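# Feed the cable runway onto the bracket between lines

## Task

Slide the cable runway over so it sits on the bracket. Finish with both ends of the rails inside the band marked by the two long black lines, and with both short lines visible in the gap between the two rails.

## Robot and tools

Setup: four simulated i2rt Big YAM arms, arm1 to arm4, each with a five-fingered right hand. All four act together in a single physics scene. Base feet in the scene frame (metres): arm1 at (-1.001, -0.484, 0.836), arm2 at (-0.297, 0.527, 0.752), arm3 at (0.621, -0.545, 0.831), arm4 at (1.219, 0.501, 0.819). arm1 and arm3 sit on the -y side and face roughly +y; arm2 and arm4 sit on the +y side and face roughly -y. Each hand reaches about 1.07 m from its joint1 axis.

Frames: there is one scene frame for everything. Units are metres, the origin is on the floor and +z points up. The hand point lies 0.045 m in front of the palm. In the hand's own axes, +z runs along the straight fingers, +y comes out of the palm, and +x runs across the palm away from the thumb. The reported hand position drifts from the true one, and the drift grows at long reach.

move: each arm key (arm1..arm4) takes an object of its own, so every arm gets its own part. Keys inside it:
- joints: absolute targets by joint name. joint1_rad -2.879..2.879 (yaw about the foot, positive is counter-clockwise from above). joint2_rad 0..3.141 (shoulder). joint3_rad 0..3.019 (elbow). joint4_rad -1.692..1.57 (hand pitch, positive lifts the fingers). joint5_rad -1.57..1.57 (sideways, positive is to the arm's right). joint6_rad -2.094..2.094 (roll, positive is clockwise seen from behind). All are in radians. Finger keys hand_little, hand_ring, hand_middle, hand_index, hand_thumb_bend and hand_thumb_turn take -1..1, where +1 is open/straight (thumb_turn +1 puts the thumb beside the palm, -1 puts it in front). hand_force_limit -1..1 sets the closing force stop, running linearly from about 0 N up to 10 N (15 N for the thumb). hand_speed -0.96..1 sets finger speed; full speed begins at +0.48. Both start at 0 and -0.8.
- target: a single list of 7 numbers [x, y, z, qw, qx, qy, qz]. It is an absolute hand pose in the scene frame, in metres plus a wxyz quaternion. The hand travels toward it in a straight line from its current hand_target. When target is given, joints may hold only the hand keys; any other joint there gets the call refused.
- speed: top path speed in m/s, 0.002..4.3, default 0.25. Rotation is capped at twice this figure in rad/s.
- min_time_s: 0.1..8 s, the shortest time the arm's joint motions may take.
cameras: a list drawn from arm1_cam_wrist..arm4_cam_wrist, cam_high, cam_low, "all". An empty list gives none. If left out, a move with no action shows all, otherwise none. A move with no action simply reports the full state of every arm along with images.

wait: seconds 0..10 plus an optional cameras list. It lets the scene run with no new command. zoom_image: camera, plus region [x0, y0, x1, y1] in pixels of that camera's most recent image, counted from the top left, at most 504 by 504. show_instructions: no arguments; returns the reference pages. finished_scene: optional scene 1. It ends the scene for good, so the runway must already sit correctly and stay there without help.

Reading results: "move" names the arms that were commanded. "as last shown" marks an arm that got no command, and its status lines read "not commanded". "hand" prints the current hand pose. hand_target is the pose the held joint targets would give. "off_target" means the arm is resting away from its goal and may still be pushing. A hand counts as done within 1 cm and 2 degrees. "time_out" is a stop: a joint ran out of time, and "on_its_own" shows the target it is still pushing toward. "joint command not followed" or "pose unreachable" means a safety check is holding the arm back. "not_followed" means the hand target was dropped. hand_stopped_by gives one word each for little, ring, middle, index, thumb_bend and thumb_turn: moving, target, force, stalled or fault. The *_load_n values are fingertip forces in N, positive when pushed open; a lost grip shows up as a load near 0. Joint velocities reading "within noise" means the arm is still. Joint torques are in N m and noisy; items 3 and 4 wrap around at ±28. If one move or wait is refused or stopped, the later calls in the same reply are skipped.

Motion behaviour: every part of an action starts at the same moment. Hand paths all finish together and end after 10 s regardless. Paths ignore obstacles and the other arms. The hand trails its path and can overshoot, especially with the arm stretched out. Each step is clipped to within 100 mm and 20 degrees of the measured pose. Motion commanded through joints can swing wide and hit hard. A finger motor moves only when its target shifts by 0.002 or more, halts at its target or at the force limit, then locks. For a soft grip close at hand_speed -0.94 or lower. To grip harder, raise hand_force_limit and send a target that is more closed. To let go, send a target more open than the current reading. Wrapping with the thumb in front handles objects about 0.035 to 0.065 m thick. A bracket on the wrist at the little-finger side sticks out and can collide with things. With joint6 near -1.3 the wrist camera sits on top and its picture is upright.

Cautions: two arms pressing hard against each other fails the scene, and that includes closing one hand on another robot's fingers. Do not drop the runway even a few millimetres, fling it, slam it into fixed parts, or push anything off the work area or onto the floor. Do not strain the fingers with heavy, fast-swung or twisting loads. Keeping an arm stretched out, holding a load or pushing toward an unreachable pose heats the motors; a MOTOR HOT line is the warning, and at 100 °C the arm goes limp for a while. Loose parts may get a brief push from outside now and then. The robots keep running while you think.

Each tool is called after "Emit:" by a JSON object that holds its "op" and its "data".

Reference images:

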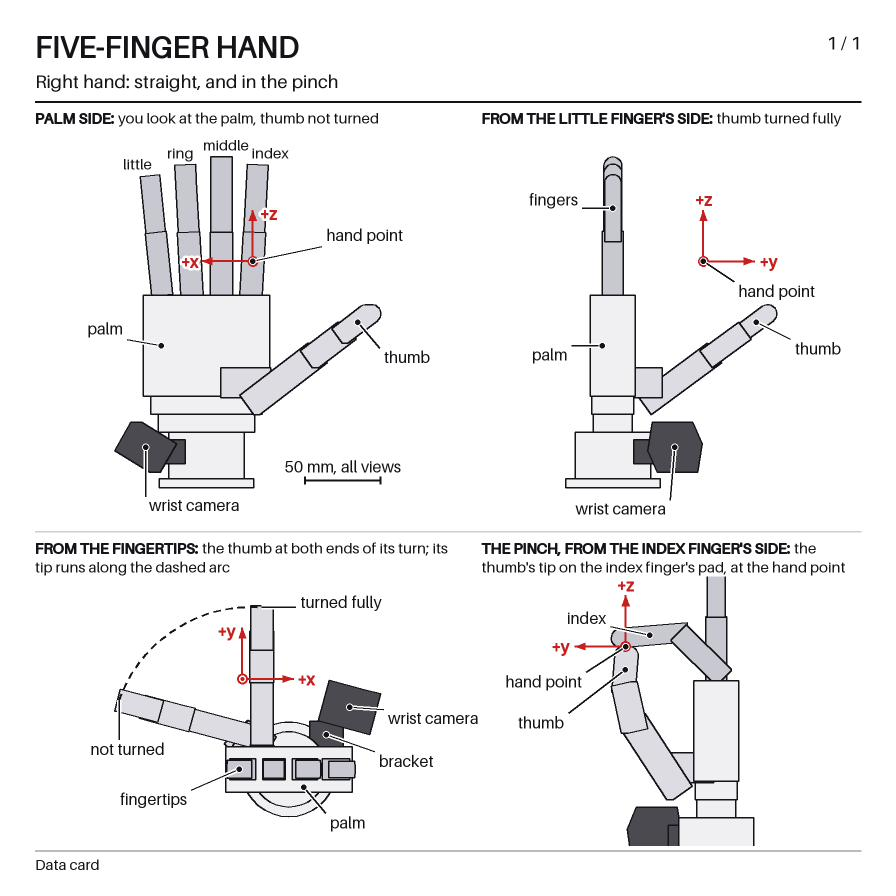

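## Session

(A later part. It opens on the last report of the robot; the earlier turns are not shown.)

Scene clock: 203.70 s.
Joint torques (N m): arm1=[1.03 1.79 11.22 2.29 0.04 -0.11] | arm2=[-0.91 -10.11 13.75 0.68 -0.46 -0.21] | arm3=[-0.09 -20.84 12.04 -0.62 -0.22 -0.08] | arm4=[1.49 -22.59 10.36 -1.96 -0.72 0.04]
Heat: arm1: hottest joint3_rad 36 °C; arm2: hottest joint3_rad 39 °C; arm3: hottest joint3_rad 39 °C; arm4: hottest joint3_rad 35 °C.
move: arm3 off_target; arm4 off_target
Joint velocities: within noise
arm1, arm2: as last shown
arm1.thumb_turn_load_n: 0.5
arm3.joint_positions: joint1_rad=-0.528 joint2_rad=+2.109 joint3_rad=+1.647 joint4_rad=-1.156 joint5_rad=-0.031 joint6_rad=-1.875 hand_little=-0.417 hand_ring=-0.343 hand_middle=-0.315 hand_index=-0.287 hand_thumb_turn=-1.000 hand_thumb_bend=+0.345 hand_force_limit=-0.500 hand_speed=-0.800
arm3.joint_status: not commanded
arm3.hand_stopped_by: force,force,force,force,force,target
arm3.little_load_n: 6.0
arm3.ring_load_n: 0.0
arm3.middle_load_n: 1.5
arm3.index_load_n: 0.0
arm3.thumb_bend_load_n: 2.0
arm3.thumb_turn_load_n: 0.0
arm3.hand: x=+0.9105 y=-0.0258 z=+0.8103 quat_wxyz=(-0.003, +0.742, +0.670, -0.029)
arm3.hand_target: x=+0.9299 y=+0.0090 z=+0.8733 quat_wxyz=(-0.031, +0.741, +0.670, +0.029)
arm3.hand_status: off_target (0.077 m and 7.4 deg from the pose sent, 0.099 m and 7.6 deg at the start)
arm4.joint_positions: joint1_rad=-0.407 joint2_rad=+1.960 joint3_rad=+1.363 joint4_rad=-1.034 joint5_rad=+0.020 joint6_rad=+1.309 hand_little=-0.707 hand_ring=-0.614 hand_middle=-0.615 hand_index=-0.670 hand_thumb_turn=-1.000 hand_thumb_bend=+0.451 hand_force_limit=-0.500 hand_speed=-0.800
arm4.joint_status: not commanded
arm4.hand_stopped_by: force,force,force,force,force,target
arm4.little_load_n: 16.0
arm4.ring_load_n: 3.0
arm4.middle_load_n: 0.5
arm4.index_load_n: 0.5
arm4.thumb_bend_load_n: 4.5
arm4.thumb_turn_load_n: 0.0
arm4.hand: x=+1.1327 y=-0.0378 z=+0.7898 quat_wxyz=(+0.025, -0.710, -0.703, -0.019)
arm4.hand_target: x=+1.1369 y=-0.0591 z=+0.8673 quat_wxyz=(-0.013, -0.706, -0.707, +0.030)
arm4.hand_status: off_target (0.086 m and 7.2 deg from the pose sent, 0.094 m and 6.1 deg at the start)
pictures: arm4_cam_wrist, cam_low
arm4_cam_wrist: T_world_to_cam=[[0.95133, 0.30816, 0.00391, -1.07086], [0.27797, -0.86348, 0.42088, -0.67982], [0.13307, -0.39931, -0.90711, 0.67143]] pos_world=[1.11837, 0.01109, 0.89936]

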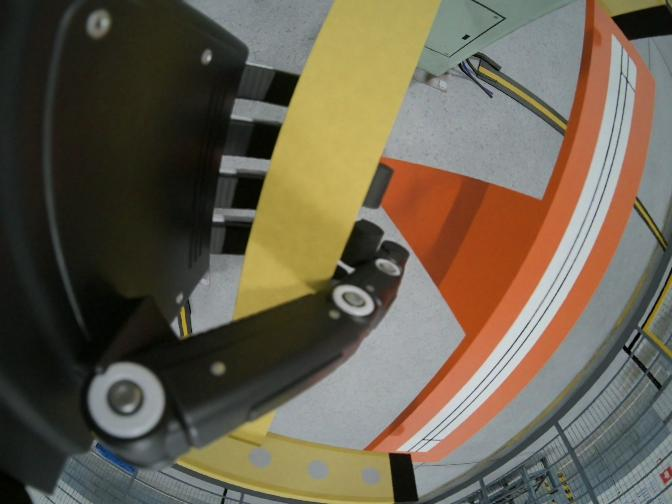

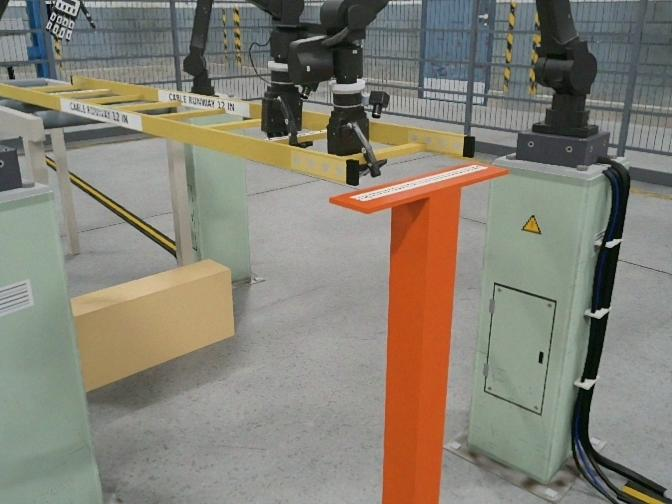

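Emit:
{"op": "move", "data": {"arm3": {"target": [0.946, 0.013, 0.872, -0.0315, 0.7409, 0.6703, 0.0285], "speed": 0.04}, "arm4": {"target": [1.150, -0.063, 0.872, 0.0127, 0.7064, 0.7064, -0.030], "speed": 0.04}, "cameras": ["cam_low", "arm4_cam_wrist", "arm1_cam_wrist", "arm2_cam_wrist"]}}

Emit:
{"op": "zoom_image", "data": {"camera": "cam_low", "region": [340, 150, 440, 220]}}

Emit:
{"op": "zoom_image", "data": {"camera": "cam_low", "region": [430, 120, 530, 190]}}

Emit:
{"op": "zoom_image", "data": {"camera": "arm4_cam_wrist", "region": [552, 0, 672, 120]}}

Emit:
{"op": "zoom_image", "data": {"camera": "arm4_cam_wrist", "region": [372, 394, 512, 504]}}

Scene clock: 214.47 s.
Joint torques (N m): arm1=[0.62 1.67 11.3 2.21 0.05 -0.11] | arm2=[-1.08 -10.11 13.94 0.75 -0.45 -0.21] | arm3=[-0.09 -20.89 12.05 -0.61 -0.19 -0.07] | arm4=[1.49 -22.59 10.77 -2.25 -0.82 0.06]
Heat: arm1: hottest joint3_rad 36 °C; arm2: hottest joint3_rad 39 °C; arm3: hottest joint3_rad 40 °C; arm4: hottest joint3_rad 35 °C.
move: arm3 off_target; arm4 off_target
Joint velocities: within noise
arm1.joint_positions: joint1_rad=-0.179 joint2_rad=+0.616 joint3_rad=+1.343 joint4_rad=-1.162 joint5_rad=+0.207 joint6_rad=-0.998 hand_little=+1.000 hand_ring=+1.000 hand_middle=+1.000 hand_index=+1.000 hand_thumb_turn=+1.000 hand_thumb_bend=+1.000 hand_force_limit=+0.000 hand_speed=-0.800
arm1.joint_status: not commanded
arm1.hand_stopped_by: target,target,target,target,target,target
arm1.little_load_n: 0.0
arm1.ring_load_n: 0.0
arm1.middle_load_n: 0.0
arm1.index_load_n: 0.0
arm1.thumb_bend_load_n: 0.0
arm1.thumb_turn_load_n: 0.0
arm1.hand: x=-0.8576 y=-0.2730 z=+1.3336 quat_wxyz=(-0.370, +0.808, +0.230, +0.397)
arm1.hand_target: x=-0.8580 y=-0.2742 z=+1.3434 quat_wxyz=(-0.378, +0.803, +0.227, +0.402)
arm1.hand_status: not commanded
arm2.joint_positions: joint1_rad=-0.572 joint2_rad=+1.321 joint3_rad=+1.378 joint4_rad=-1.246 joint5_rad=-0.297 joint6_rad=-1.853 hand_little=+1.000 hand_ring=+1.000 hand_middle=+1.000 hand_index=+1.000 hand_thumb_turn=+1.000 hand_thumb_bend=+1.000 hand_force_limit=+0.000 hand_speed=-0.800
arm2.joint_status: not commanded
arm2.hand_stopped_by: target,target,target,target,target,target
arm2.little_load_n: 0.0
arm2.ring_load_n: 0.0
arm2.middle_load_n: 0.0
arm2.index_load_n: 0.0
arm2.thumb_bend_load_n: 0.0
arm2.thumb_turn_load_n: 0.0
arm2.hand: x=-0.5899 y=+0.1624 z=+1.0227 quat_wxyz=(+0.133, +0.568, -0.789, +0.194)
arm2.hand_target: x=-0.5997 y=+0.1604 z=+1.0399 quat_wxyz=(+0.147, +0.566, -0.787, +0.198)
arm2.hand_status: not commanded
arm3.joint_positions: joint1_rad=-0.549 joint2_rad=+2.123 joint3_rad=+1.667 joint4_rad=-1.165 joint5_rad=-0.034 joint6_rad=-1.895 hand_little=-0.417 hand_ring=-0.343 hand_middle=-0.315 hand_index=-0.287 hand_thumb_turn=-1.000 hand_thumb_bend=+0.345 hand_force_limit=-0.500 hand_speed=-0.800
arm3.joint_status: not commanded
arm3.hand_stopped_by: force,force,force,force,force,target
arm3.little_load_n: 6.5
arm3.ring_load_n: 0.0
arm3.middle_load_n: 2.0
arm3.index_load_n: 0.0
arm3.thumb_bend_load_n: 2.5
arm3.thumb_turn_load_n: 0.0
arm3.hand: x=+0.9234 y=-0.0267 z=+0.8084 quat_wxyz=(-0.004, +0.742, +0.669, -0.031)
arm3.hand_target: x=+0.9436 y=+0.0079 z=+0.8733 quat_wxyz=(-0.031, +0.741, +0.670, +0.029)
arm3.hand_status: off_target (0.078 m and 7.5 deg from the pose sent, 0.081 m and 7.4 deg at the start)
arm4.joint_positions: joint1_rad=-0.380 joint2_rad=+1.954 joint3_rad=+1.348 joint4_rad=-1.024 joint5_rad=+0.024 joint6_rad=+1.332 hand_little=-0.707 hand_ring=-0.614 hand_middle=-0.615 hand_index=-0.670 hand_thumb_turn=-1.000 hand_thumb_bend=+0.451 hand_force_limit=-0.500 hand_speed=-0.800
arm4.joint_status: not commanded
arm4.hand_stopped_by: force,force,force,force,force,target
arm4.little_load_n: 16.5
arm4.ring_load_n: 3.5
arm4.middle_load_n: 0.0
arm4.index_load_n: 1.0
arm4.thumb_bend_load_n: 4.5
arm4.thumb_turn_load_n: 0.5
arm4.hand: x=+1.1465 y=-0.0376 z=+0.7877 quat_wxyz=(+0.028, -0.709, -0.704, -0.017)
arm4.hand_target: x=+1.1508 y=-0.0599 z=+0.8672 quat_wxyz=(-0.013, -0.706, -0.707, +0.030)
arm4.hand_status: off_target (0.088 m and 7.1 deg from the pose sent, 0.088 m and 7.1 deg at the start)
pictures: arm1_cam_wrist, arm2_cam_wrist, arm4_cam_wrist, cam_low
arm2_cam_wrist: T_world_to_cam=[[-0.99955, 0.00408, -0.02963, -0.56336], [0.00128, 0.99559, 0.09384, -0.25621], [0.02988, 0.09376, -0.99515, 1.13506]] pos_world=[-0.59669, 0.15095, 1.1369]
arm4_cam_wrist: T_world_to_cam=[[0.95007, 0.31204, -0.00167, -1.07803], [0.28394, -0.86226, 0.41938, -0.68824], [0.12942, -0.39891, -0.90781, 0.67243]] pos_world=[1.13259, 0.01119, 0.89727]

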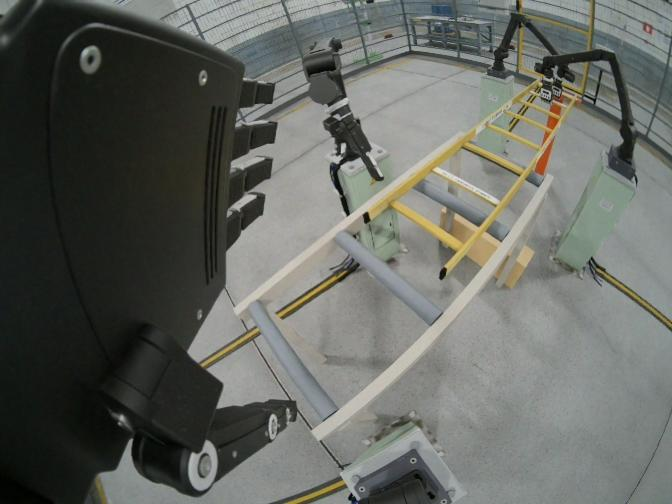

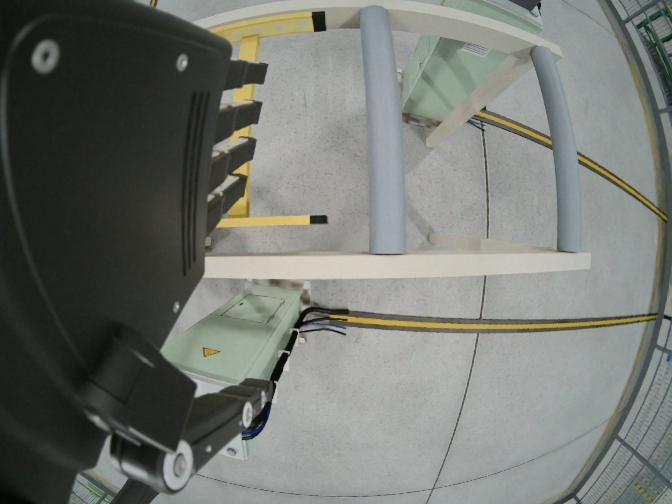

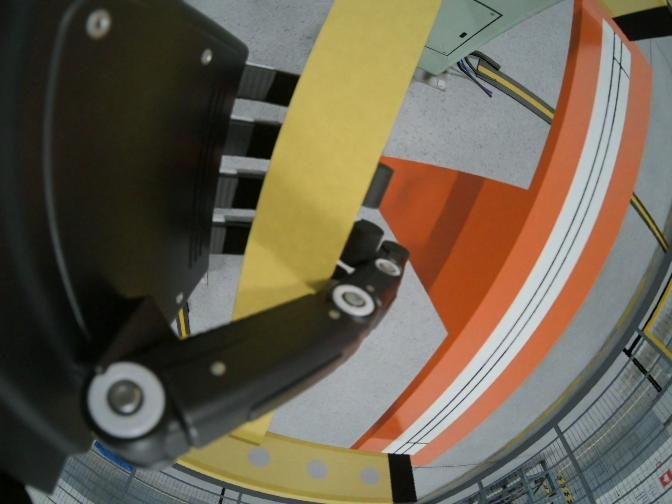

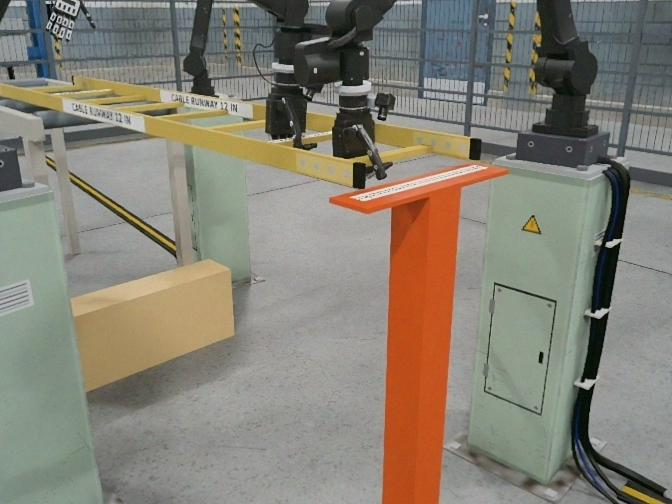

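Scaled by 5.040 from the camera's image (finer frame: 960x720).

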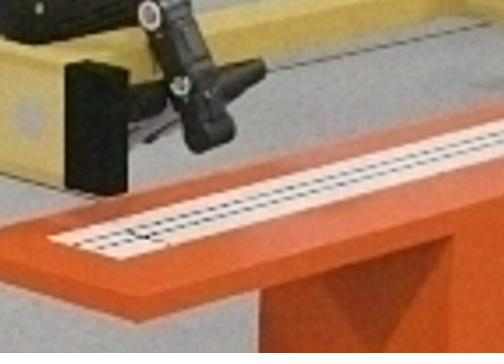

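Scaled by 5.040 from the camera's image (finer frame: 960x720).

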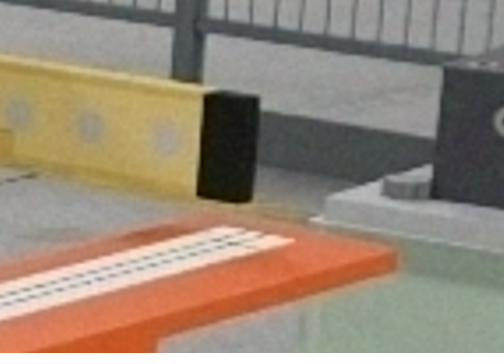

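Scaled by 4.200 from the camera's image (finer frame: 960x720).

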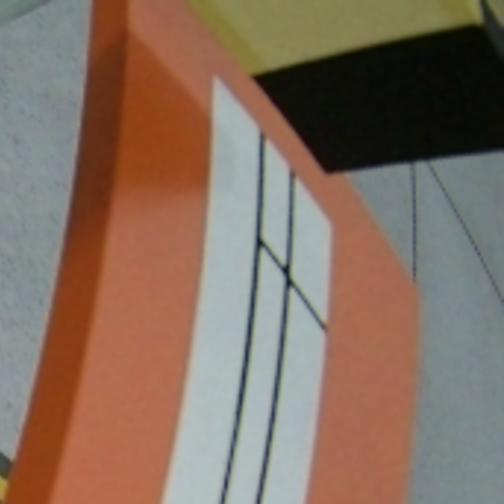

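Scaled by 3.600 from the camera's image (finer frame: 960x720).

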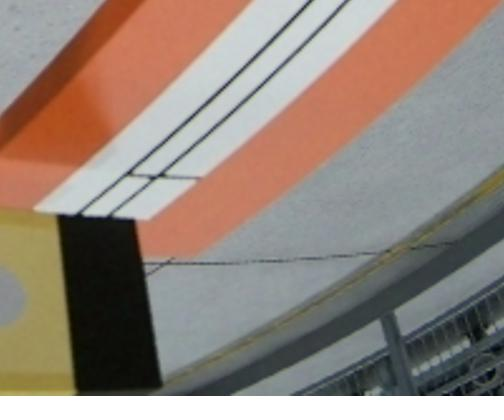

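Emit:
{"op": "move", "data": {"arm3": {"target": [0.946, 0.011, 0.858, -0.0315, 0.7409, 0.6703, 0.0285], "speed": 0.03}, "arm4": {"target": [1.150, -0.061, 0.842, 0.010, 0.7066, 0.7066, -0.022], "speed": 0.03}, "cameras": ["cam_low", "arm4_cam_wrist"]}}

Emit:
{"op": "zoom_image", "data": {"camera": "cam_low", "region": [340, 150, 440, 220]}}

Emit:
{"op": "zoom_image", "data": {"camera": "cam_low", "region": [430, 120, 530, 190]}}

Emit:
{"op": "zoom_image", "data": {"camera": "arm4_cam_wrist", "region": [552, 0, 672, 120]}}

Emit:
{"op": "zoom_image", "data": {"camera": "arm4_cam_wrist", "region": [372, 394, 512, 504]}}

Scene clock: 220.70 s.
Joint torques (N m): arm1=[0.62 1.79 11.25 2.21 0.04 -0.11] | arm2=[-0.32 -10.17 14.09 0.64 -0.42 -0.2] | arm3=[-0.32 -20.48 10.7 0.44 -0.16 -0.07] | arm4=[1.32 -19.6 10.21 -1.25 -0.93 0.02]
Heat: arm1: hottest joint3_rad 36 °C; arm2: hottest joint3_rad 39 °C; arm3: hottest joint3_rad 40 °C; arm4: hottest joint2_rad 35 °C.
move: arm3 off_target; arm4 off_target
Joint velocities: within noise
arm1, arm2: as last shown
arm3.joint_positions: joint1_rad=-0.549 joint2_rad=+2.127 joint3_rad=+1.667 joint4_rad=-1.157 joint5_rad=-0.034 joint6_rad=-1.895 hand_little=-0.417 hand_ring=-0.343 hand_middle=-0.315 hand_index=-0.287 hand_thumb_turn=-1.000 hand_thumb_bend=+0.345 hand_force_limit=-0.500 hand_speed=-0.800
arm3.joint_status: not commanded
arm3.hand_stopped_by: force,force,force,force,force,target
arm3.little_load_n: 6.0
arm3.ring_load_n: 0.0
arm3.middle_load_n: 1.5
arm3.index_load_n: 0.0
arm3.thumb_bend_load_n: 2.0
arm3.thumb_turn_load_n: 0.0
arm3.hand: x=+0.9240 y=-0.0254 z=+0.8058 quat_wxyz=(-0.005, +0.742, +0.670, -0.030)
arm3.hand_target: x=+0.9441 y=+0.0071 z=+0.8597 quat_wxyz=(-0.031, +0.741, +0.670, +0.029)
arm3.hand_status: off_target (0.067 m and 7.3 deg from the pose sent, 0.066 m and 7.5 deg at the start)
arm4.joint_positions: joint1_rad=-0.380 joint2_rad=+1.953 joint3_rad=+1.336 joint4_rad=-1.003 joint5_rad=+0.024 joint6_rad=+1.334 hand_little=-0.707 hand_ring=-0.614 hand_middle=-0.615 hand_index=-0.670 hand_thumb_turn=-1.000 hand_thumb_bend=+0.451 hand_force_limit=-0.500 hand_speed=-0.800
arm4.joint_status: not commanded
arm4.hand_stopped_by: force,force,force,force,force,target
arm4.little_load_n: 14.5
arm4.ring_load_n: 2.0
arm4.middle_load_n: 0.5
arm4.index_load_n: 1.0
arm4.thumb_bend_load_n: 4.0
arm4.thumb_turn_load_n: 0.5
arm4.hand: x=+1.1465 y=-0.0376 z=+0.7847 quat_wxyz=(+0.025, -0.710, -0.704, -0.013)
arm4.hand_target: x=+1.1504 y=-0.0591 z=+0.8404 quat_wxyz=(-0.010, -0.707, -0.707, +0.022)
arm4.hand_status: off_target (0.062 m and 5.7 deg from the pose sent, 0.059 m and 6.2 deg at the start)
pictures: arm4_cam_wrist, cam_low
arm4_cam_wrist: T_world_to_cam=[[0.95064, 0.31021, -0.00675, -1.07477], [0.28322, -0.85864, 0.42723, -0.69213], [0.12673, -0.40806, -0.90412, 0.66953]] pos_world=[1.1329, 0.01233, 0.89377]

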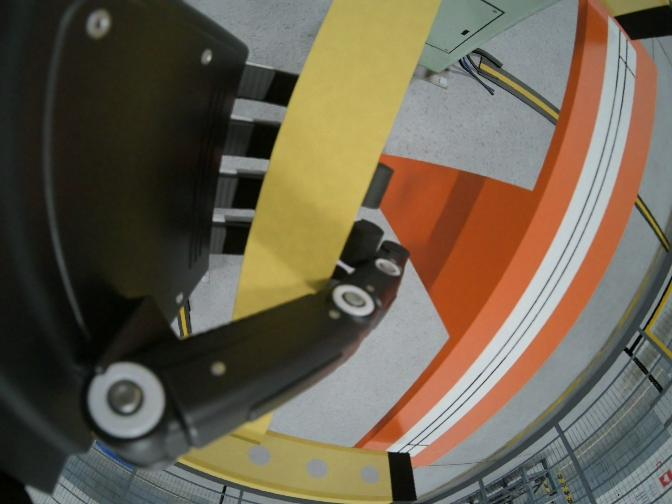

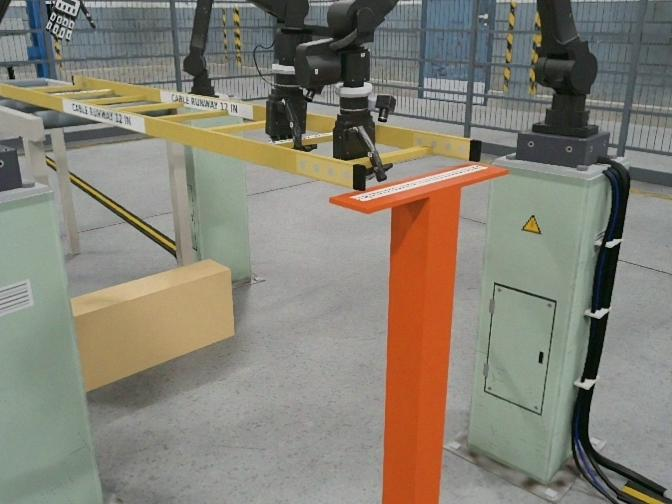

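Scaled by 5.040 from the camera's image (finer frame: 960x720).

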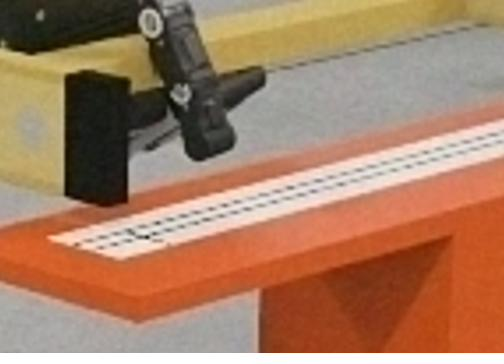

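Scaled by 5.040 from the camera's image (finer frame: 960x720).

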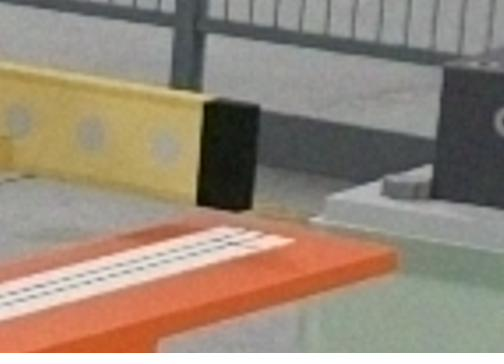

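Scaled by 4.200 from the camera's image (finer frame: 960x720).

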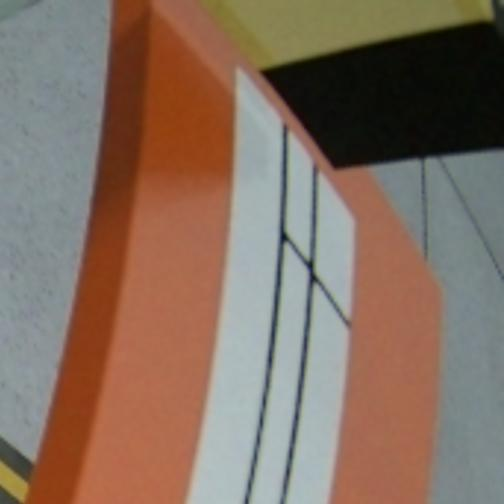

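Scaled by 3.600 from the camera's image (finer frame: 960x720).

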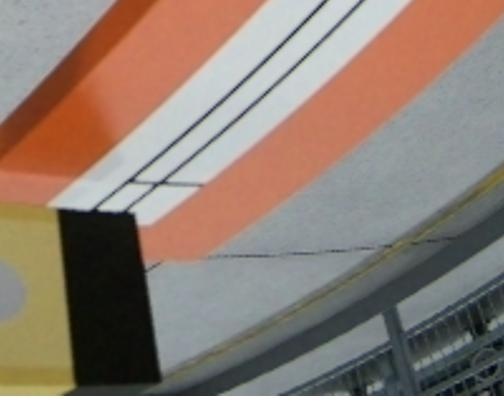

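Emit:
{"op": "move", "data": {"arm3": {"target": [0.946, 0.009, 0.845, -0.029, 0.7411, 0.6703, 0.026], "speed": 0.03}, "arm4": {"target": [1.150, -0.059, 0.812, 0.007, 0.7068, 0.7068, -0.015], "speed": 0.03}, "cameras": ["cam_low", "arm4_cam_wrist"]}}

Emit:
{"op": "zoom_image", "data": {"camera": "cam_low", "region": [340, 150, 440, 220]}}

Emit:
{"op": "zoom_image", "data": {"camera": "cam_low", "region": [430, 120, 530, 190]}}

Emit:
{"op": "zoom_image", "data": {"camera": "arm4_cam_wrist", "region": [552, 0, 672, 120]}}

Emit:
{"op": "zoom_image", "data": {"camera": "arm4_cam_wrist", "region": [372, 394, 512, 504]}}

Scene clock: 223.37 s.
Joint torques (N m): arm1=[0.79 1.67 11.22 2.26 0.04 -0.1] | arm2=[-1.26 -9.82 13.87 0.95 -0.41 -0.2] | arm3=[0.09 -20.01 9.96 0.92 -0.08 -0.08] | arm4=[1.08 -17.03 9.68 -0.39 -0.75 0.02]
Heat: arm1: hottest joint3_rad 36 °C; arm2: hottest joint3_rad 39 °C; arm3: hottest joint3_rad 40 °C; arm4: hottest joint2_rad 35 °C.
move: arm3 off_target; arm4 off_target
Joint velocities: within noise
arm1, arm2: as last shown
arm3.joint_positions: joint1_rad=-0.550 joint2_rad=+2.137 joint3_rad=+1.667 joint4_rad=-1.150 joint5_rad=-0.034 joint6_rad=-1.895 hand_little=-0.417 hand_ring=-0.343 hand_middle=-0.315 hand_index=-0.287 hand_thumb_turn=-1.000 hand_thumb_bend=+0.345 hand_force_limit=-0.500 hand_speed=-0.800
arm3.joint_status: not commanded
arm3.hand_stopped_by: force,force,force,force,force,target
arm3.little_load_n: 5.5
arm3.ring_load_n: 0.0
arm3.middle_load_n: 1.5
arm3.index_load_n: 0.0
arm3.thumb_bend_load_n: 2.0
arm3.thumb_turn_load_n: 0.0
arm3.hand: x=+0.9248 y=-0.0253 z=+0.8003 quat_wxyz=(-0.004, +0.743, +0.669, -0.031)
arm3.hand_target: x=+0.9444 y=+0.0058 z=+0.8467 quat_wxyz=(-0.028, +0.741, +0.670, +0.026)
arm3.hand_status: off_target (0.060 m and 7.1 deg from the pose sent, 0.057 m and 7.0 deg at the start)
arm4.joint_positions: joint1_rad=-0.380 joint2_rad=+1.960 joint3_rad=+1.323 joint4_rad=-0.975 joint5_rad=+0.017 joint6_rad=+1.334 hand_little=-0.707 hand_ring=-0.615 hand_middle=-0.615 hand_index=-0.670 hand_thumb_turn=-1.000 hand_thumb_bend=+0.451 hand_force_limit=-0.500 hand_speed=-0.800
arm4.joint_status: not commanded
arm4.hand_stopped_by: force,force,force,force,force,target
arm4.little_load_n: 11.5
arm4.ring_load_n: 0.5
arm4.middle_load_n: 0.5
arm4.index_load_n: 0.0
arm4.thumb_bend_load_n: 4.0
arm4.thumb_turn_load_n: 0.0
arm4.hand: x=+1.1478 y=-0.0380 z=+0.7773 quat_wxyz=(+0.020, -0.710, -0.704, -0.011)
arm4.hand_target: x=+1.1502 y=-0.0579 z=+0.8119 quat_wxyz=(-0.007, -0.707, -0.707, +0.015)
arm4.hand_status: off_target (0.041 m and 4.3 deg from the pose sent, 0.035 m and 4.9 deg at the start)
pictures: arm4_cam_wrist, cam_low
arm4_cam_wrist: T_world_to_cam=[[0.95076, 0.30989, -0.00468, -1.0777], [0.28075, -0.85479, 0.43648, -0.69399], [0.13126, -0.4163, -0.8997, 0.65366]] pos_world=[1.13368, 0.01286, 0.88597]

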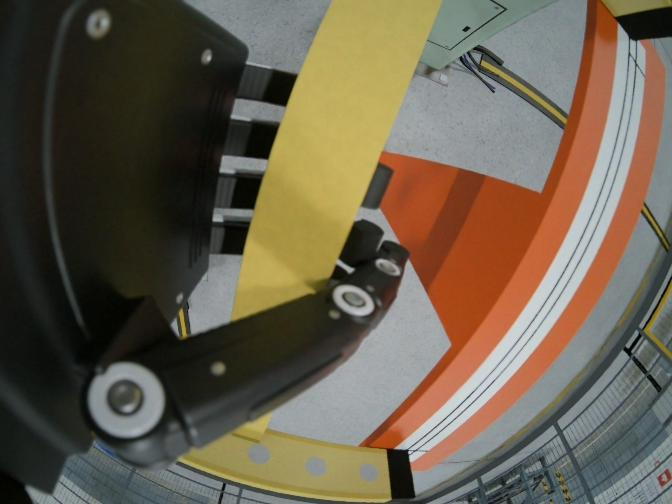

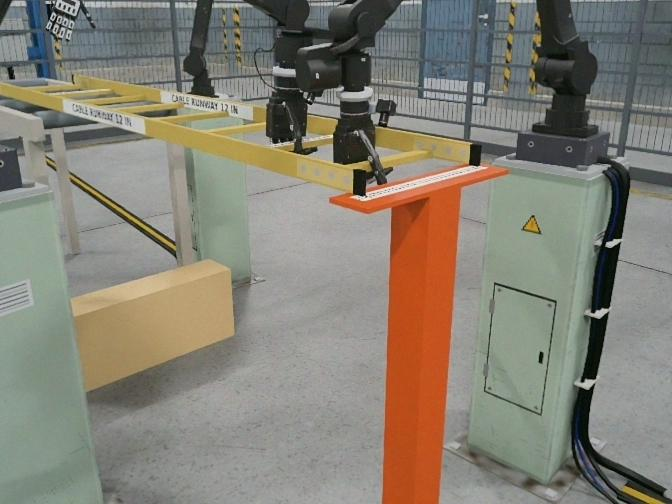

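Scaled by 5.040 from the camera's image (finer frame: 960x720).

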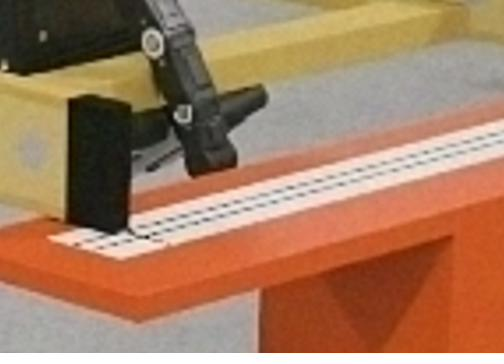

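Scaled by 5.040 from the camera's image (finer frame: 960x720).

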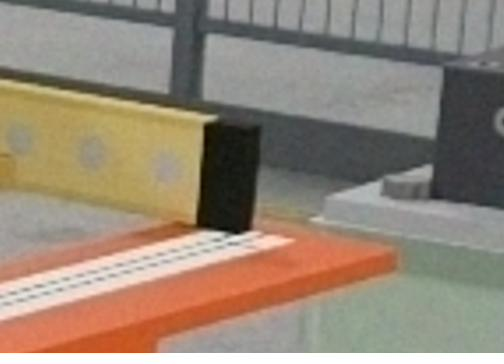

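Scaled by 4.200 from the camera's image (finer frame: 960x720).

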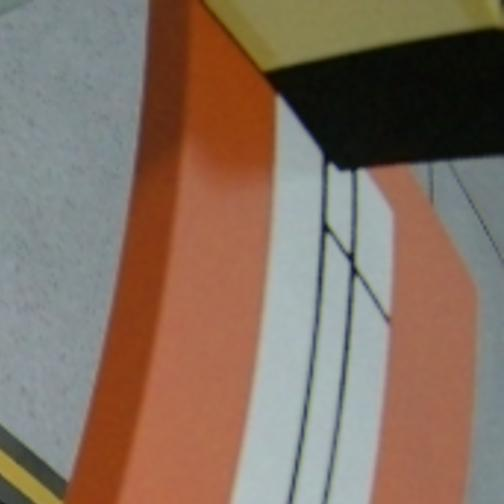

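Scaled by 3.600 from the camera's image (finer frame: 960x720).

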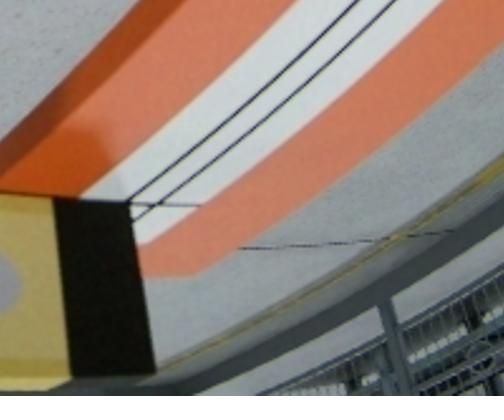

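Emit:
{"op": "move", "data": {"arm2": {"target": [-0.45, 0.28, 1.0, 0, 0, 1, 0], "speed": 0.25, "joints": {"hand_little": -1, "hand_ring": -1, "hand_middle": -1, "hand_index": -1, "hand_speed": 0.0}}, "cameras": ["arm2_cam_wrist"]}}

Scene clock: 236.77 s.
Joint torques (N m): arm1=[0.62 1.79 11.23 2.24 0.04 -0.11] | arm2=[1.08 -10.64 9.63 0.14 0.12 -0.08] | arm3=[0.03 -19.84 10 0.9 -0.1 -0.1] | arm4=[1.08 -16.91 9.66 -0.4 -0.75 0.01]
Heat: arm1: hottest joint3_rad 36 °C; arm2: hottest joint3_rad 39 °C; arm3: hottest joint3_rad 39 °C; arm4: hottest joint3_rad 35 °C.
move: arm2 done
Joint velocities: within noise
arm1, arm3, arm4: as last shown
arm2.joint_positions: joint1_rad=-0.460 joint2_rad=+1.284 joint3_rad=+1.289 joint4_rad=-1.570 joint5_rad=-0.005 joint6_rad=-0.549 hand_little=-1.000 hand_ring=-1.000 hand_middle=-1.000 hand_index=-1.000 hand_thumb_turn=+1.000 hand_thumb_bend=+1.000 hand_force_limit=+0.000 hand_speed=+0.000
arm2.joint_status: all done
arm2.hand_stopped_by: target,target,target,target,target,target
arm2.little_load_n: 0.0
arm2.ring_load_n: 0.0
arm2.middle_load_n: 0.0
arm2.index_load_n: 0.0
arm2.thumb_bend_load_n: 0.0
arm2.thumb_turn_load_n: 0.0
arm2.hand: x=-0.4555 y=+0.2770 z=+0.9972 quat_wxyz=(+0.000, -0.001, -1.000, +0.002)
arm2.hand_target: x=-0.4501 y=+0.2800 z=+0.9999 quat_wxyz=(+0.000, +0.000, -1.000, +0.000)
arm2.hand_status: done (0.007 m and 0.2 deg from the pose sent, 0.184 m and 75.9 deg at the start)
arm4.little_load_n: 12.0
arm4.thumb_bend_load_n: 4.5
arm4.thumb_turn_load_n: 0.5
arm2_cam_wrist: T_world_to_cam=[[-0.30151, 0.9533, -0.0175, -0.38732], [0.80022, 0.26299, 0.53897, -0.24525], [0.5184, 0.1485, -0.84215, 1.14969]] pos_world=[-0.51653, 0.263, 1.09361]

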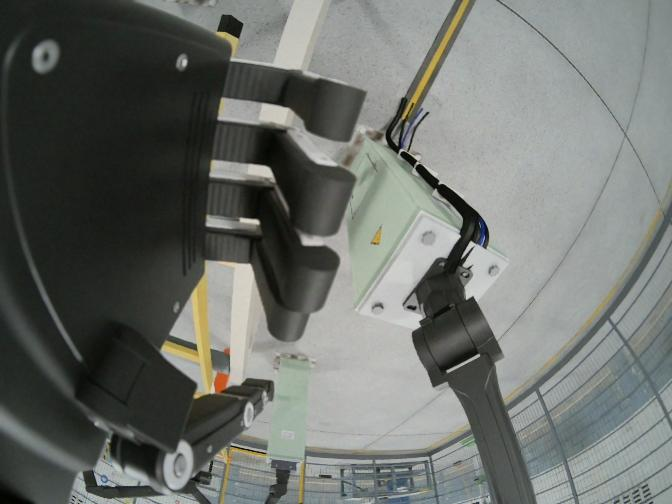

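Emit:
{"op": "move", "data": {"arm2": {"target": [-0.45, 0.275, 0.80, 0, 0, 1, 0], "speed": 0.15}, "cameras": ["arm2_cam_wrist", "arm1_cam_wrist"]}}

Emit:
{"op": "zoom_image", "data": {"camera": "arm1_cam_wrist", "region": [300, 100, 600, 320]}}

Scene clock: 239.60 s.
Joint torques (N m): arm1=[0.73 1.55 11.26 2.17 0.03 -0.09] | arm2=[1.55 -9.35 8.87 0.88 0.03 -0.07] | arm3=[-0.44 -19.96 9.88 0.87 -0.08 -0.09] | arm4=[1.26 -16.91 9.69 -0.39 -0.74 0.01]
Heat: arm1: hottest joint3_rad 36 °C; arm2: hottest joint3_rad 39 °C; arm3: hottest joint3_rad 39 °C; arm4: hottest joint3_rad 35 °C.
move: arm2 done
Joint velocities: within noise
arm1, arm3, arm4: as last shown
arm1.little_load_n: -0.5
arm1.middle_load_n: -0.5
arm2.joint_positions: joint1_rad=-0.457 joint2_rad=+1.413 joint3_rad=+0.883 joint4_rad=-1.036 joint5_rad=-0.005 joint6_rad=-0.540 hand_little=-1.000 hand_ring=-1.000 hand_middle=-1.000 hand_index=-1.000 hand_thumb_turn=+1.000 hand_thumb_bend=+1.000 hand_force_limit=+0.000 hand_speed=+0.000
arm2.joint_status: not commanded
arm2.hand_stopped_by: target,target,target,target,target,target
arm2.little_load_n: 0.0
arm2.ring_load_n: 0.0
arm2.middle_load_n: 0.0
arm2.index_load_n: 0.0
arm2.thumb_bend_load_n: 0.0
arm2.thumb_turn_load_n: 0.0
arm2.hand: x=-0.4528 y=+0.2794 z=+0.8045 quat_wxyz=(-0.001, -0.004, -1.000, +0.002)
arm2.hand_target: x=-0.4499 y=+0.2751 z=+0.8001 quat_wxyz=(+0.000, +0.000, -1.000, +0.000)
arm2.hand_status: done (0.007 m and 0.5 deg from the pose sent, 0.197 m and 0.2 deg at the start)
arm3.little_load_n: 6.0
arm3.index_load_n: 0.5
arm4.middle_load_n: 0.0
arm4.thumb_turn_load_n: 0.0
pictures: arm1_cam_wrist, arm2_cam_wrist
arm2_cam_wrist: T_world_to_cam=[[-0.29567, 0.95514, -0.017, -0.39046], [0.80156, 0.25773, 0.53951, -0.1425], [0.51969, 0.14589, -0.84181, 0.98677]] pos_world=[-0.51403, 0.26571, 0.90091]

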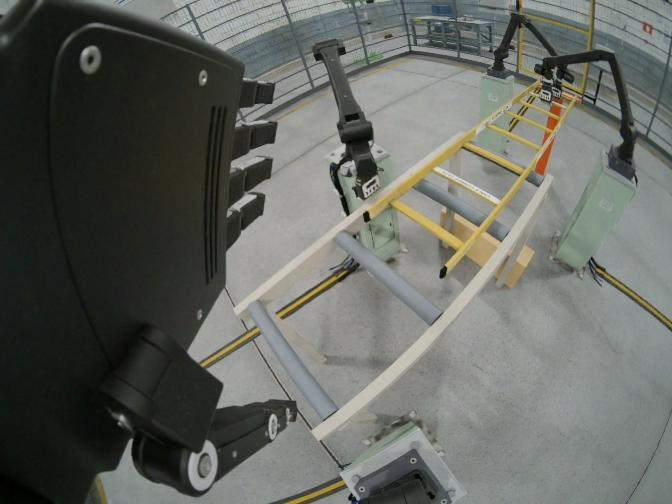

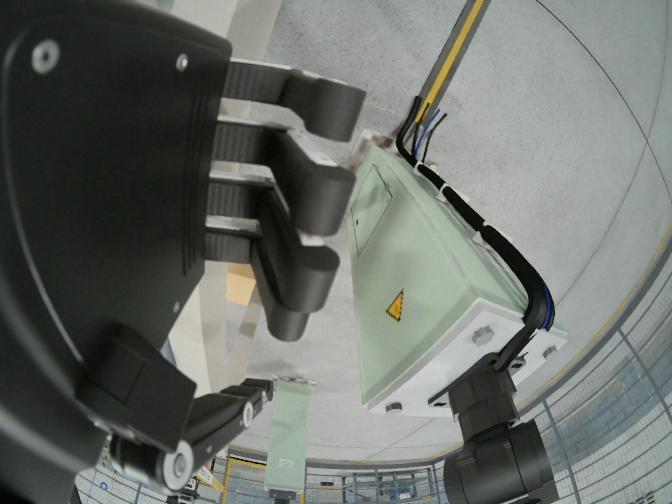

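Scaled by 1.680 from the camera's image (finer frame: 960x720).

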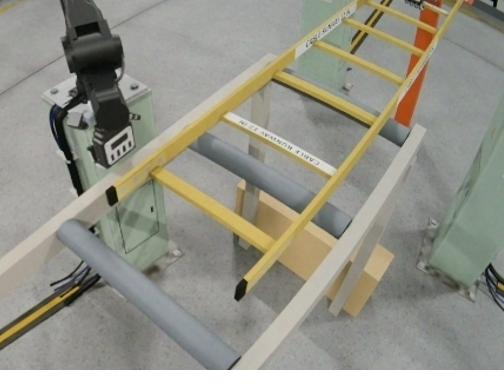

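Emit:
{"op": "move", "data": {"arm2": {"target": [-0.45, 0.200, 0.80, 0, 0, 1, 0], "speed": 0.06}, "cameras": ["arm1_cam_wrist", "cam_high"]}}

Emit:
{"op": "zoom_image", "data": {"camera": "arm1_cam_wrist", "region": [300, 100, 600, 320]}}

Scene clock: 242.30 s.
Joint torques (N m): arm1=[1.03 1.61 11.25 2.25 0.05 -0.11] | arm2=[2.37 -8.82 12.05 0.53 -0.13 -0.01] | arm3=[-0.32 -20.07 9.87 0.83 -0.1 -0.09] | arm4=[1.2 -16.85 9.73 -0.38 -0.74 0.02]
Heat: arm1: hottest joint3_rad 36 °C; arm2: hottest joint3_rad 39 °C; arm3: hottest joint3_rad 39 °C; arm4: hottest joint3_rad 35 °C.
move: arm2 off_target
Joint velocities: within noise
arm1, arm3, arm4: as last shown
arm1.little_load_n: 0.5
arm2.joint_positions: joint1_rad=-0.375 joint2_rad=+1.552 joint3_rad=+1.021 joint4_rad=-1.053 joint5_rad=+0.000 joint6_rad=-0.453 hand_little=-1.000 hand_ring=-1.000 hand_middle=-1.000 hand_index=-1.000 hand_thumb_turn=+1.000 hand_thumb_bend=+1.000 hand_force_limit=+0.000 hand_speed=+0.000
arm2.joint_status: not commanded
arm2.hand_stopped_by: target,target,target,target,target,target
arm2.little_load_n: 0.0
arm2.ring_load_n: 0.0
arm2.middle_load_n: 0.0
arm2.index_load_n: 0.0
arm2.thumb_bend_load_n: 0.0
arm2.thumb_turn_load_n: 0.0
arm2.hand: x=-0.4492 y=+0.2222 z=+0.8005 quat_wxyz=(-0.003, -0.006, -1.000, -0.008)
arm2.hand_target: x=-0.4495 y=+0.2007 z=+0.8002 quat_wxyz=(+0.000, +0.000, -1.000, +0.000)
arm2.hand_status: off_target (0.022 m and 1.2 deg from the pose sent, 0.080 m and 0.5 deg at the start)
arm3.joint_positions: joint1_rad=-0.550 joint2_rad=+2.137 joint3_rad=+1.667 joint4_rad=-1.149 joint5_rad=-0.034 joint6_rad=-1.895 hand_little=-0.417 hand_ring=-0.343 hand_middle=-0.315 hand_index=-0.287 hand_thumb_turn=-1.000 hand_thumb_bend=+0.345 hand_force_limit=-0.500 hand_speed=-0.800
arm3.little_load_n: 5.5
arm3.index_load_n: 0.0
arm3.hand: x=+0.9249 y=-0.0251 z=+0.8003 quat_wxyz=(-0.005, +0.743, +0.669, -0.030)
arm3.hand_target: x=+0.9445 y=+0.0058 z=+0.8467 quat_wxyz=(-0.029, +0.741, +0.670, +0.026)
arm4.little_load_n: 11.5
arm4.middle_load_n: 0.5
arm4.index_load_n: 0.5
arm4.thumb_turn_load_n: 0.5
arm4.hand: x=+1.1479 y=-0.0378 z=+0.7772 quat_wxyz=(+0.020, -0.710, -0.704, -0.012)

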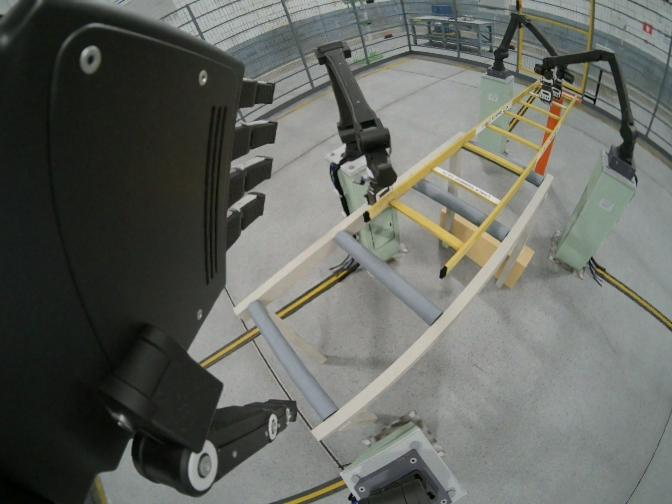

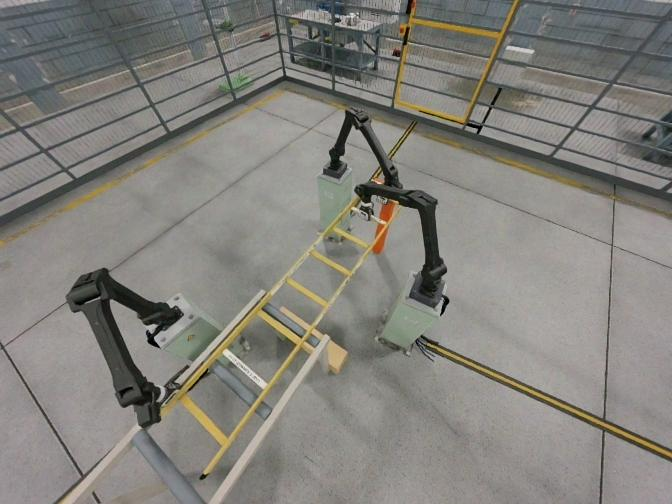

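Scaled by 1.680 from the camera's image (finer frame: 960x720).

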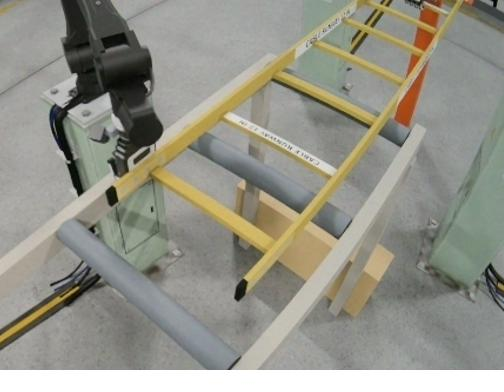

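Emit:
{"op": "move", "data": {"arm2": {"target": [-0.45, 0.170, 0.80, 0, 0, 1, 0], "speed": 0.04}, "cameras": []}}

Scene clock: 244.17 s.
Joint torques (N m): arm1=[0.79 1.49 11.26 2.22 0.03 -0.11] | arm2=[2.78 -8.06 14.61 1.85 -0.68 0.23] | arm3=[-0.38 -20.07 9.98 0.59 -0.11 -0.08] | arm4=[1.2 -16.91 9.88 -0.4 -0.73 0.06]
Heat: arm1: hottest joint3_rad 36 °C; arm2: hottest joint3_rad 39 °C; arm3: hottest joint3_rad 38 °C; arm4: hottest joint3_rad 35 °C.
move: arm2 off_target
Joint velocities: within noise
arm1, arm3, arm4: as last shown
arm1.little_load_n: 0.0
arm1.middle_load_n: 0.0
arm2.joint_positions: joint1_rad=-0.367 joint2_rad=+1.593 joint3_rad=+1.064 joint4_rad=-1.115 joint5_rad=+0.011 joint6_rad=-0.446 hand_little=-1.000 hand_ring=-1.000 hand_middle=-1.000 hand_index=-1.000 hand_thumb_turn=+1.000 hand_thumb_bend=+1.000 hand_force_limit=+0.000 hand_speed=+0.000
arm2.joint_status: not commanded
arm2.hand_stopped_by: target,target,target,target,target,target
arm2.little_load_n: 0.0
arm2.ring_load_n: 0.0
arm2.middle_load_n: 0.0
arm2.index_load_n: 0.0
arm2.thumb_bend_load_n: 0.0
arm2.thumb_turn_load_n: 0.0
arm2.hand: x=-0.4484 y=+0.2215 z=+0.8032 quat_wxyz=(-0.010, -0.006, -0.999, -0.037)
arm2.hand_target: x=-0.4483 y=+0.1732 z=+0.8025 quat_wxyz=(-0.001, +0.000, -1.000, +0.001)
arm2.hand_status: off_target (0.052 m and 4.4 deg from the pose sent, 0.052 m and 1.2 deg at the start)
arm3.joint_positions: joint1_rad=-0.550 joint2_rad=+2.137 joint3_rad=+1.667 joint4_rad=-1.141 joint5_rad=-0.034 joint6_rad=-1.896 hand_little=-0.417 hand_ring=-0.343 hand_middle=-0.315 hand_index=-0.287 hand_thumb_turn=-1.000 hand_thumb_bend=+0.345 hand_force_limit=-0.500 hand_speed=-0.800
arm3.hand: x=+0.9258 y=-0.0231 z=+0.8001 quat_wxyz=(-0.006, +0.742, +0.670, -0.027)
arm3.hand_target: x=+0.9445 y=+0.0058 z=+0.8467 quat_wxyz=(-0.028, +0.741, +0.670, +0.026)
arm4.joint_positions: joint1_rad=-0.380 joint2_rad=+1.960 joint3_rad=+1.320 joint4_rad=-0.975 joint5_rad=+0.016 joint6_rad=+1.330 hand_little=-0.707 hand_ring=-0.615 hand_middle=-0.615 hand_index=-0.670 hand_thumb_turn=-1.000 hand_thumb_bend=+0.451 hand_force_limit=-0.500 hand_speed=-0.800
arm4.little_load_n: 10.0
arm4.middle_load_n: 0.0
arm4.index_load_n: 0.0
arm4.thumb_bend_load_n: 4.0
arm4.hand: x=+1.1483 y=-0.0364 z=+0.7765 quat_wxyz=(+0.020, -0.708, -0.705, -0.013)

Emit:
{"op": "move", "data": {"arm2": {"target": [-0.45, 0.145, 0.80, 0, 0, 1, 0], "speed": 0.04}, "cameras": ["arm1_cam_wrist"]}}

Emit:
{"op": "zoom_image", "data": {"camera": "arm1_cam_wrist", "region": [300, 100, 600, 320]}}

Scene clock: 246.37 s.
Joint torques (N m): arm1=[1.03 1.85 11.23 2.26 0.04 -0.11] | arm2=[2.96 -9.58 15.35 2.32 -0.86 0.38] | arm3=[-0.09 -19.78 9.89 0.14 0.07 0] | arm4=[1.14 -16.85 9.88 -0.42 -0.61 0.1]
Heat: arm1: hottest joint3_rad 36 °C; arm2: hottest joint3_rad 40 °C; arm3: hottest joint3_rad 38 °C; arm4: hottest joint2_rad 34 °C.
move: arm2 off_target
Joint velocities: within noise
arm1, arm3, arm4: as last shown
arm2.joint_positions: joint1_rad=-0.355 joint2_rad=+1.639 joint3_rad=+1.121 joint4_rad=-1.144 joint5_rad=+0.013 joint6_rad=-0.443 hand_little=-1.000 hand_ring=-1.000 hand_middle=-1.000 hand_index=-1.000 hand_thumb_turn=+1.000 hand_thumb_bend=+1.000 hand_force_limit=+0.000 hand_speed=+0.000
arm2.joint_status: not commanded
arm2.hand_stopped_by: target,target,target,target,target,target
arm2.little_load_n: 0.0
arm2.ring_load_n: 0.0
arm2.middle_load_n: 0.0
arm2.index_load_n: 0.0
arm2.thumb_bend_load_n: 0.0
arm2.thumb_turn_load_n: 0.0
arm2.hand: x=-0.4511 y=+0.2070 z=+0.8043 quat_wxyz=(-0.014, -0.001, -0.999, -0.046)
arm2.hand_target: x=-0.4478 y=+0.1495 z=+0.8037 quat_wxyz=(-0.002, +0.001, -1.000, +0.001)
arm2.hand_status: off_target (0.062 m and 5.5 deg from the pose sent, 0.077 m and 4.4 deg at the start)
arm3.joint_positions: joint1_rad=-0.550 joint2_rad=+2.137 joint3_rad=+1.667 joint4_rad=-1.130 joint5_rad=-0.037 joint6_rad=-1.903 hand_little=-0.417 hand_ring=-0.343 hand_middle=-0.315 hand_index=-0.287 hand_thumb_turn=-1.000 hand_thumb_bend=+0.345 hand_force_limit=-0.500 hand_speed=-0.800
arm3.little_load_n: 6.0
arm3.hand: x=+0.9267 y=-0.0198 z=+0.7994 quat_wxyz=(-0.010, +0.740, +0.672, -0.022)
arm4.joint_positions: joint1_rad=-0.380 joint2_rad=+1.960 joint3_rad=+1.320 joint4_rad=-0.975 joint5_rad=+0.013 joint6_rad=+1.326 hand_little=-0.707 hand_ring=-0.615 hand_middle=-0.615 hand_index=-0.670 hand_thumb_turn=-1.000 hand_thumb_bend=+0.451 hand_force_limit=-0.500 hand_speed=-0.800
arm4.little_load_n: 9.5
arm4.ring_load_n: 0.0
arm4.middle_load_n: 0.5
arm4.thumb_bend_load_n: 4.5
arm4.hand: x=+1.1491 y=-0.0364 z=+0.7768 quat_wxyz=(+0.019, -0.707, -0.707, -0.014)

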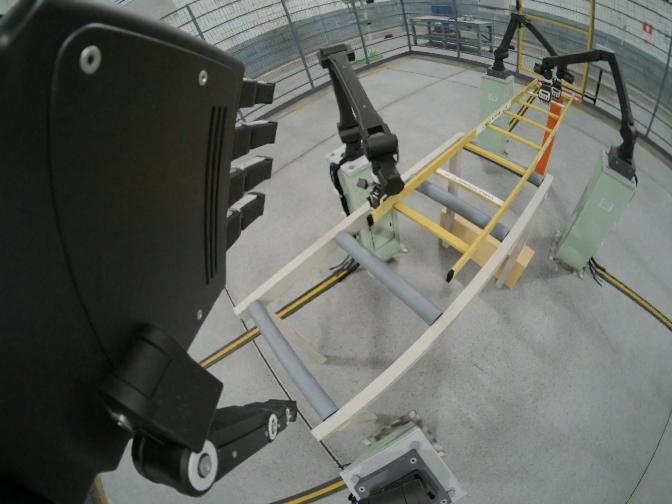

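Scaled by 1.680 from the camera's image (finer frame: 960x720).

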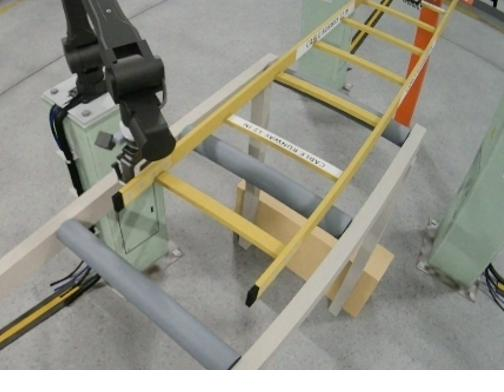

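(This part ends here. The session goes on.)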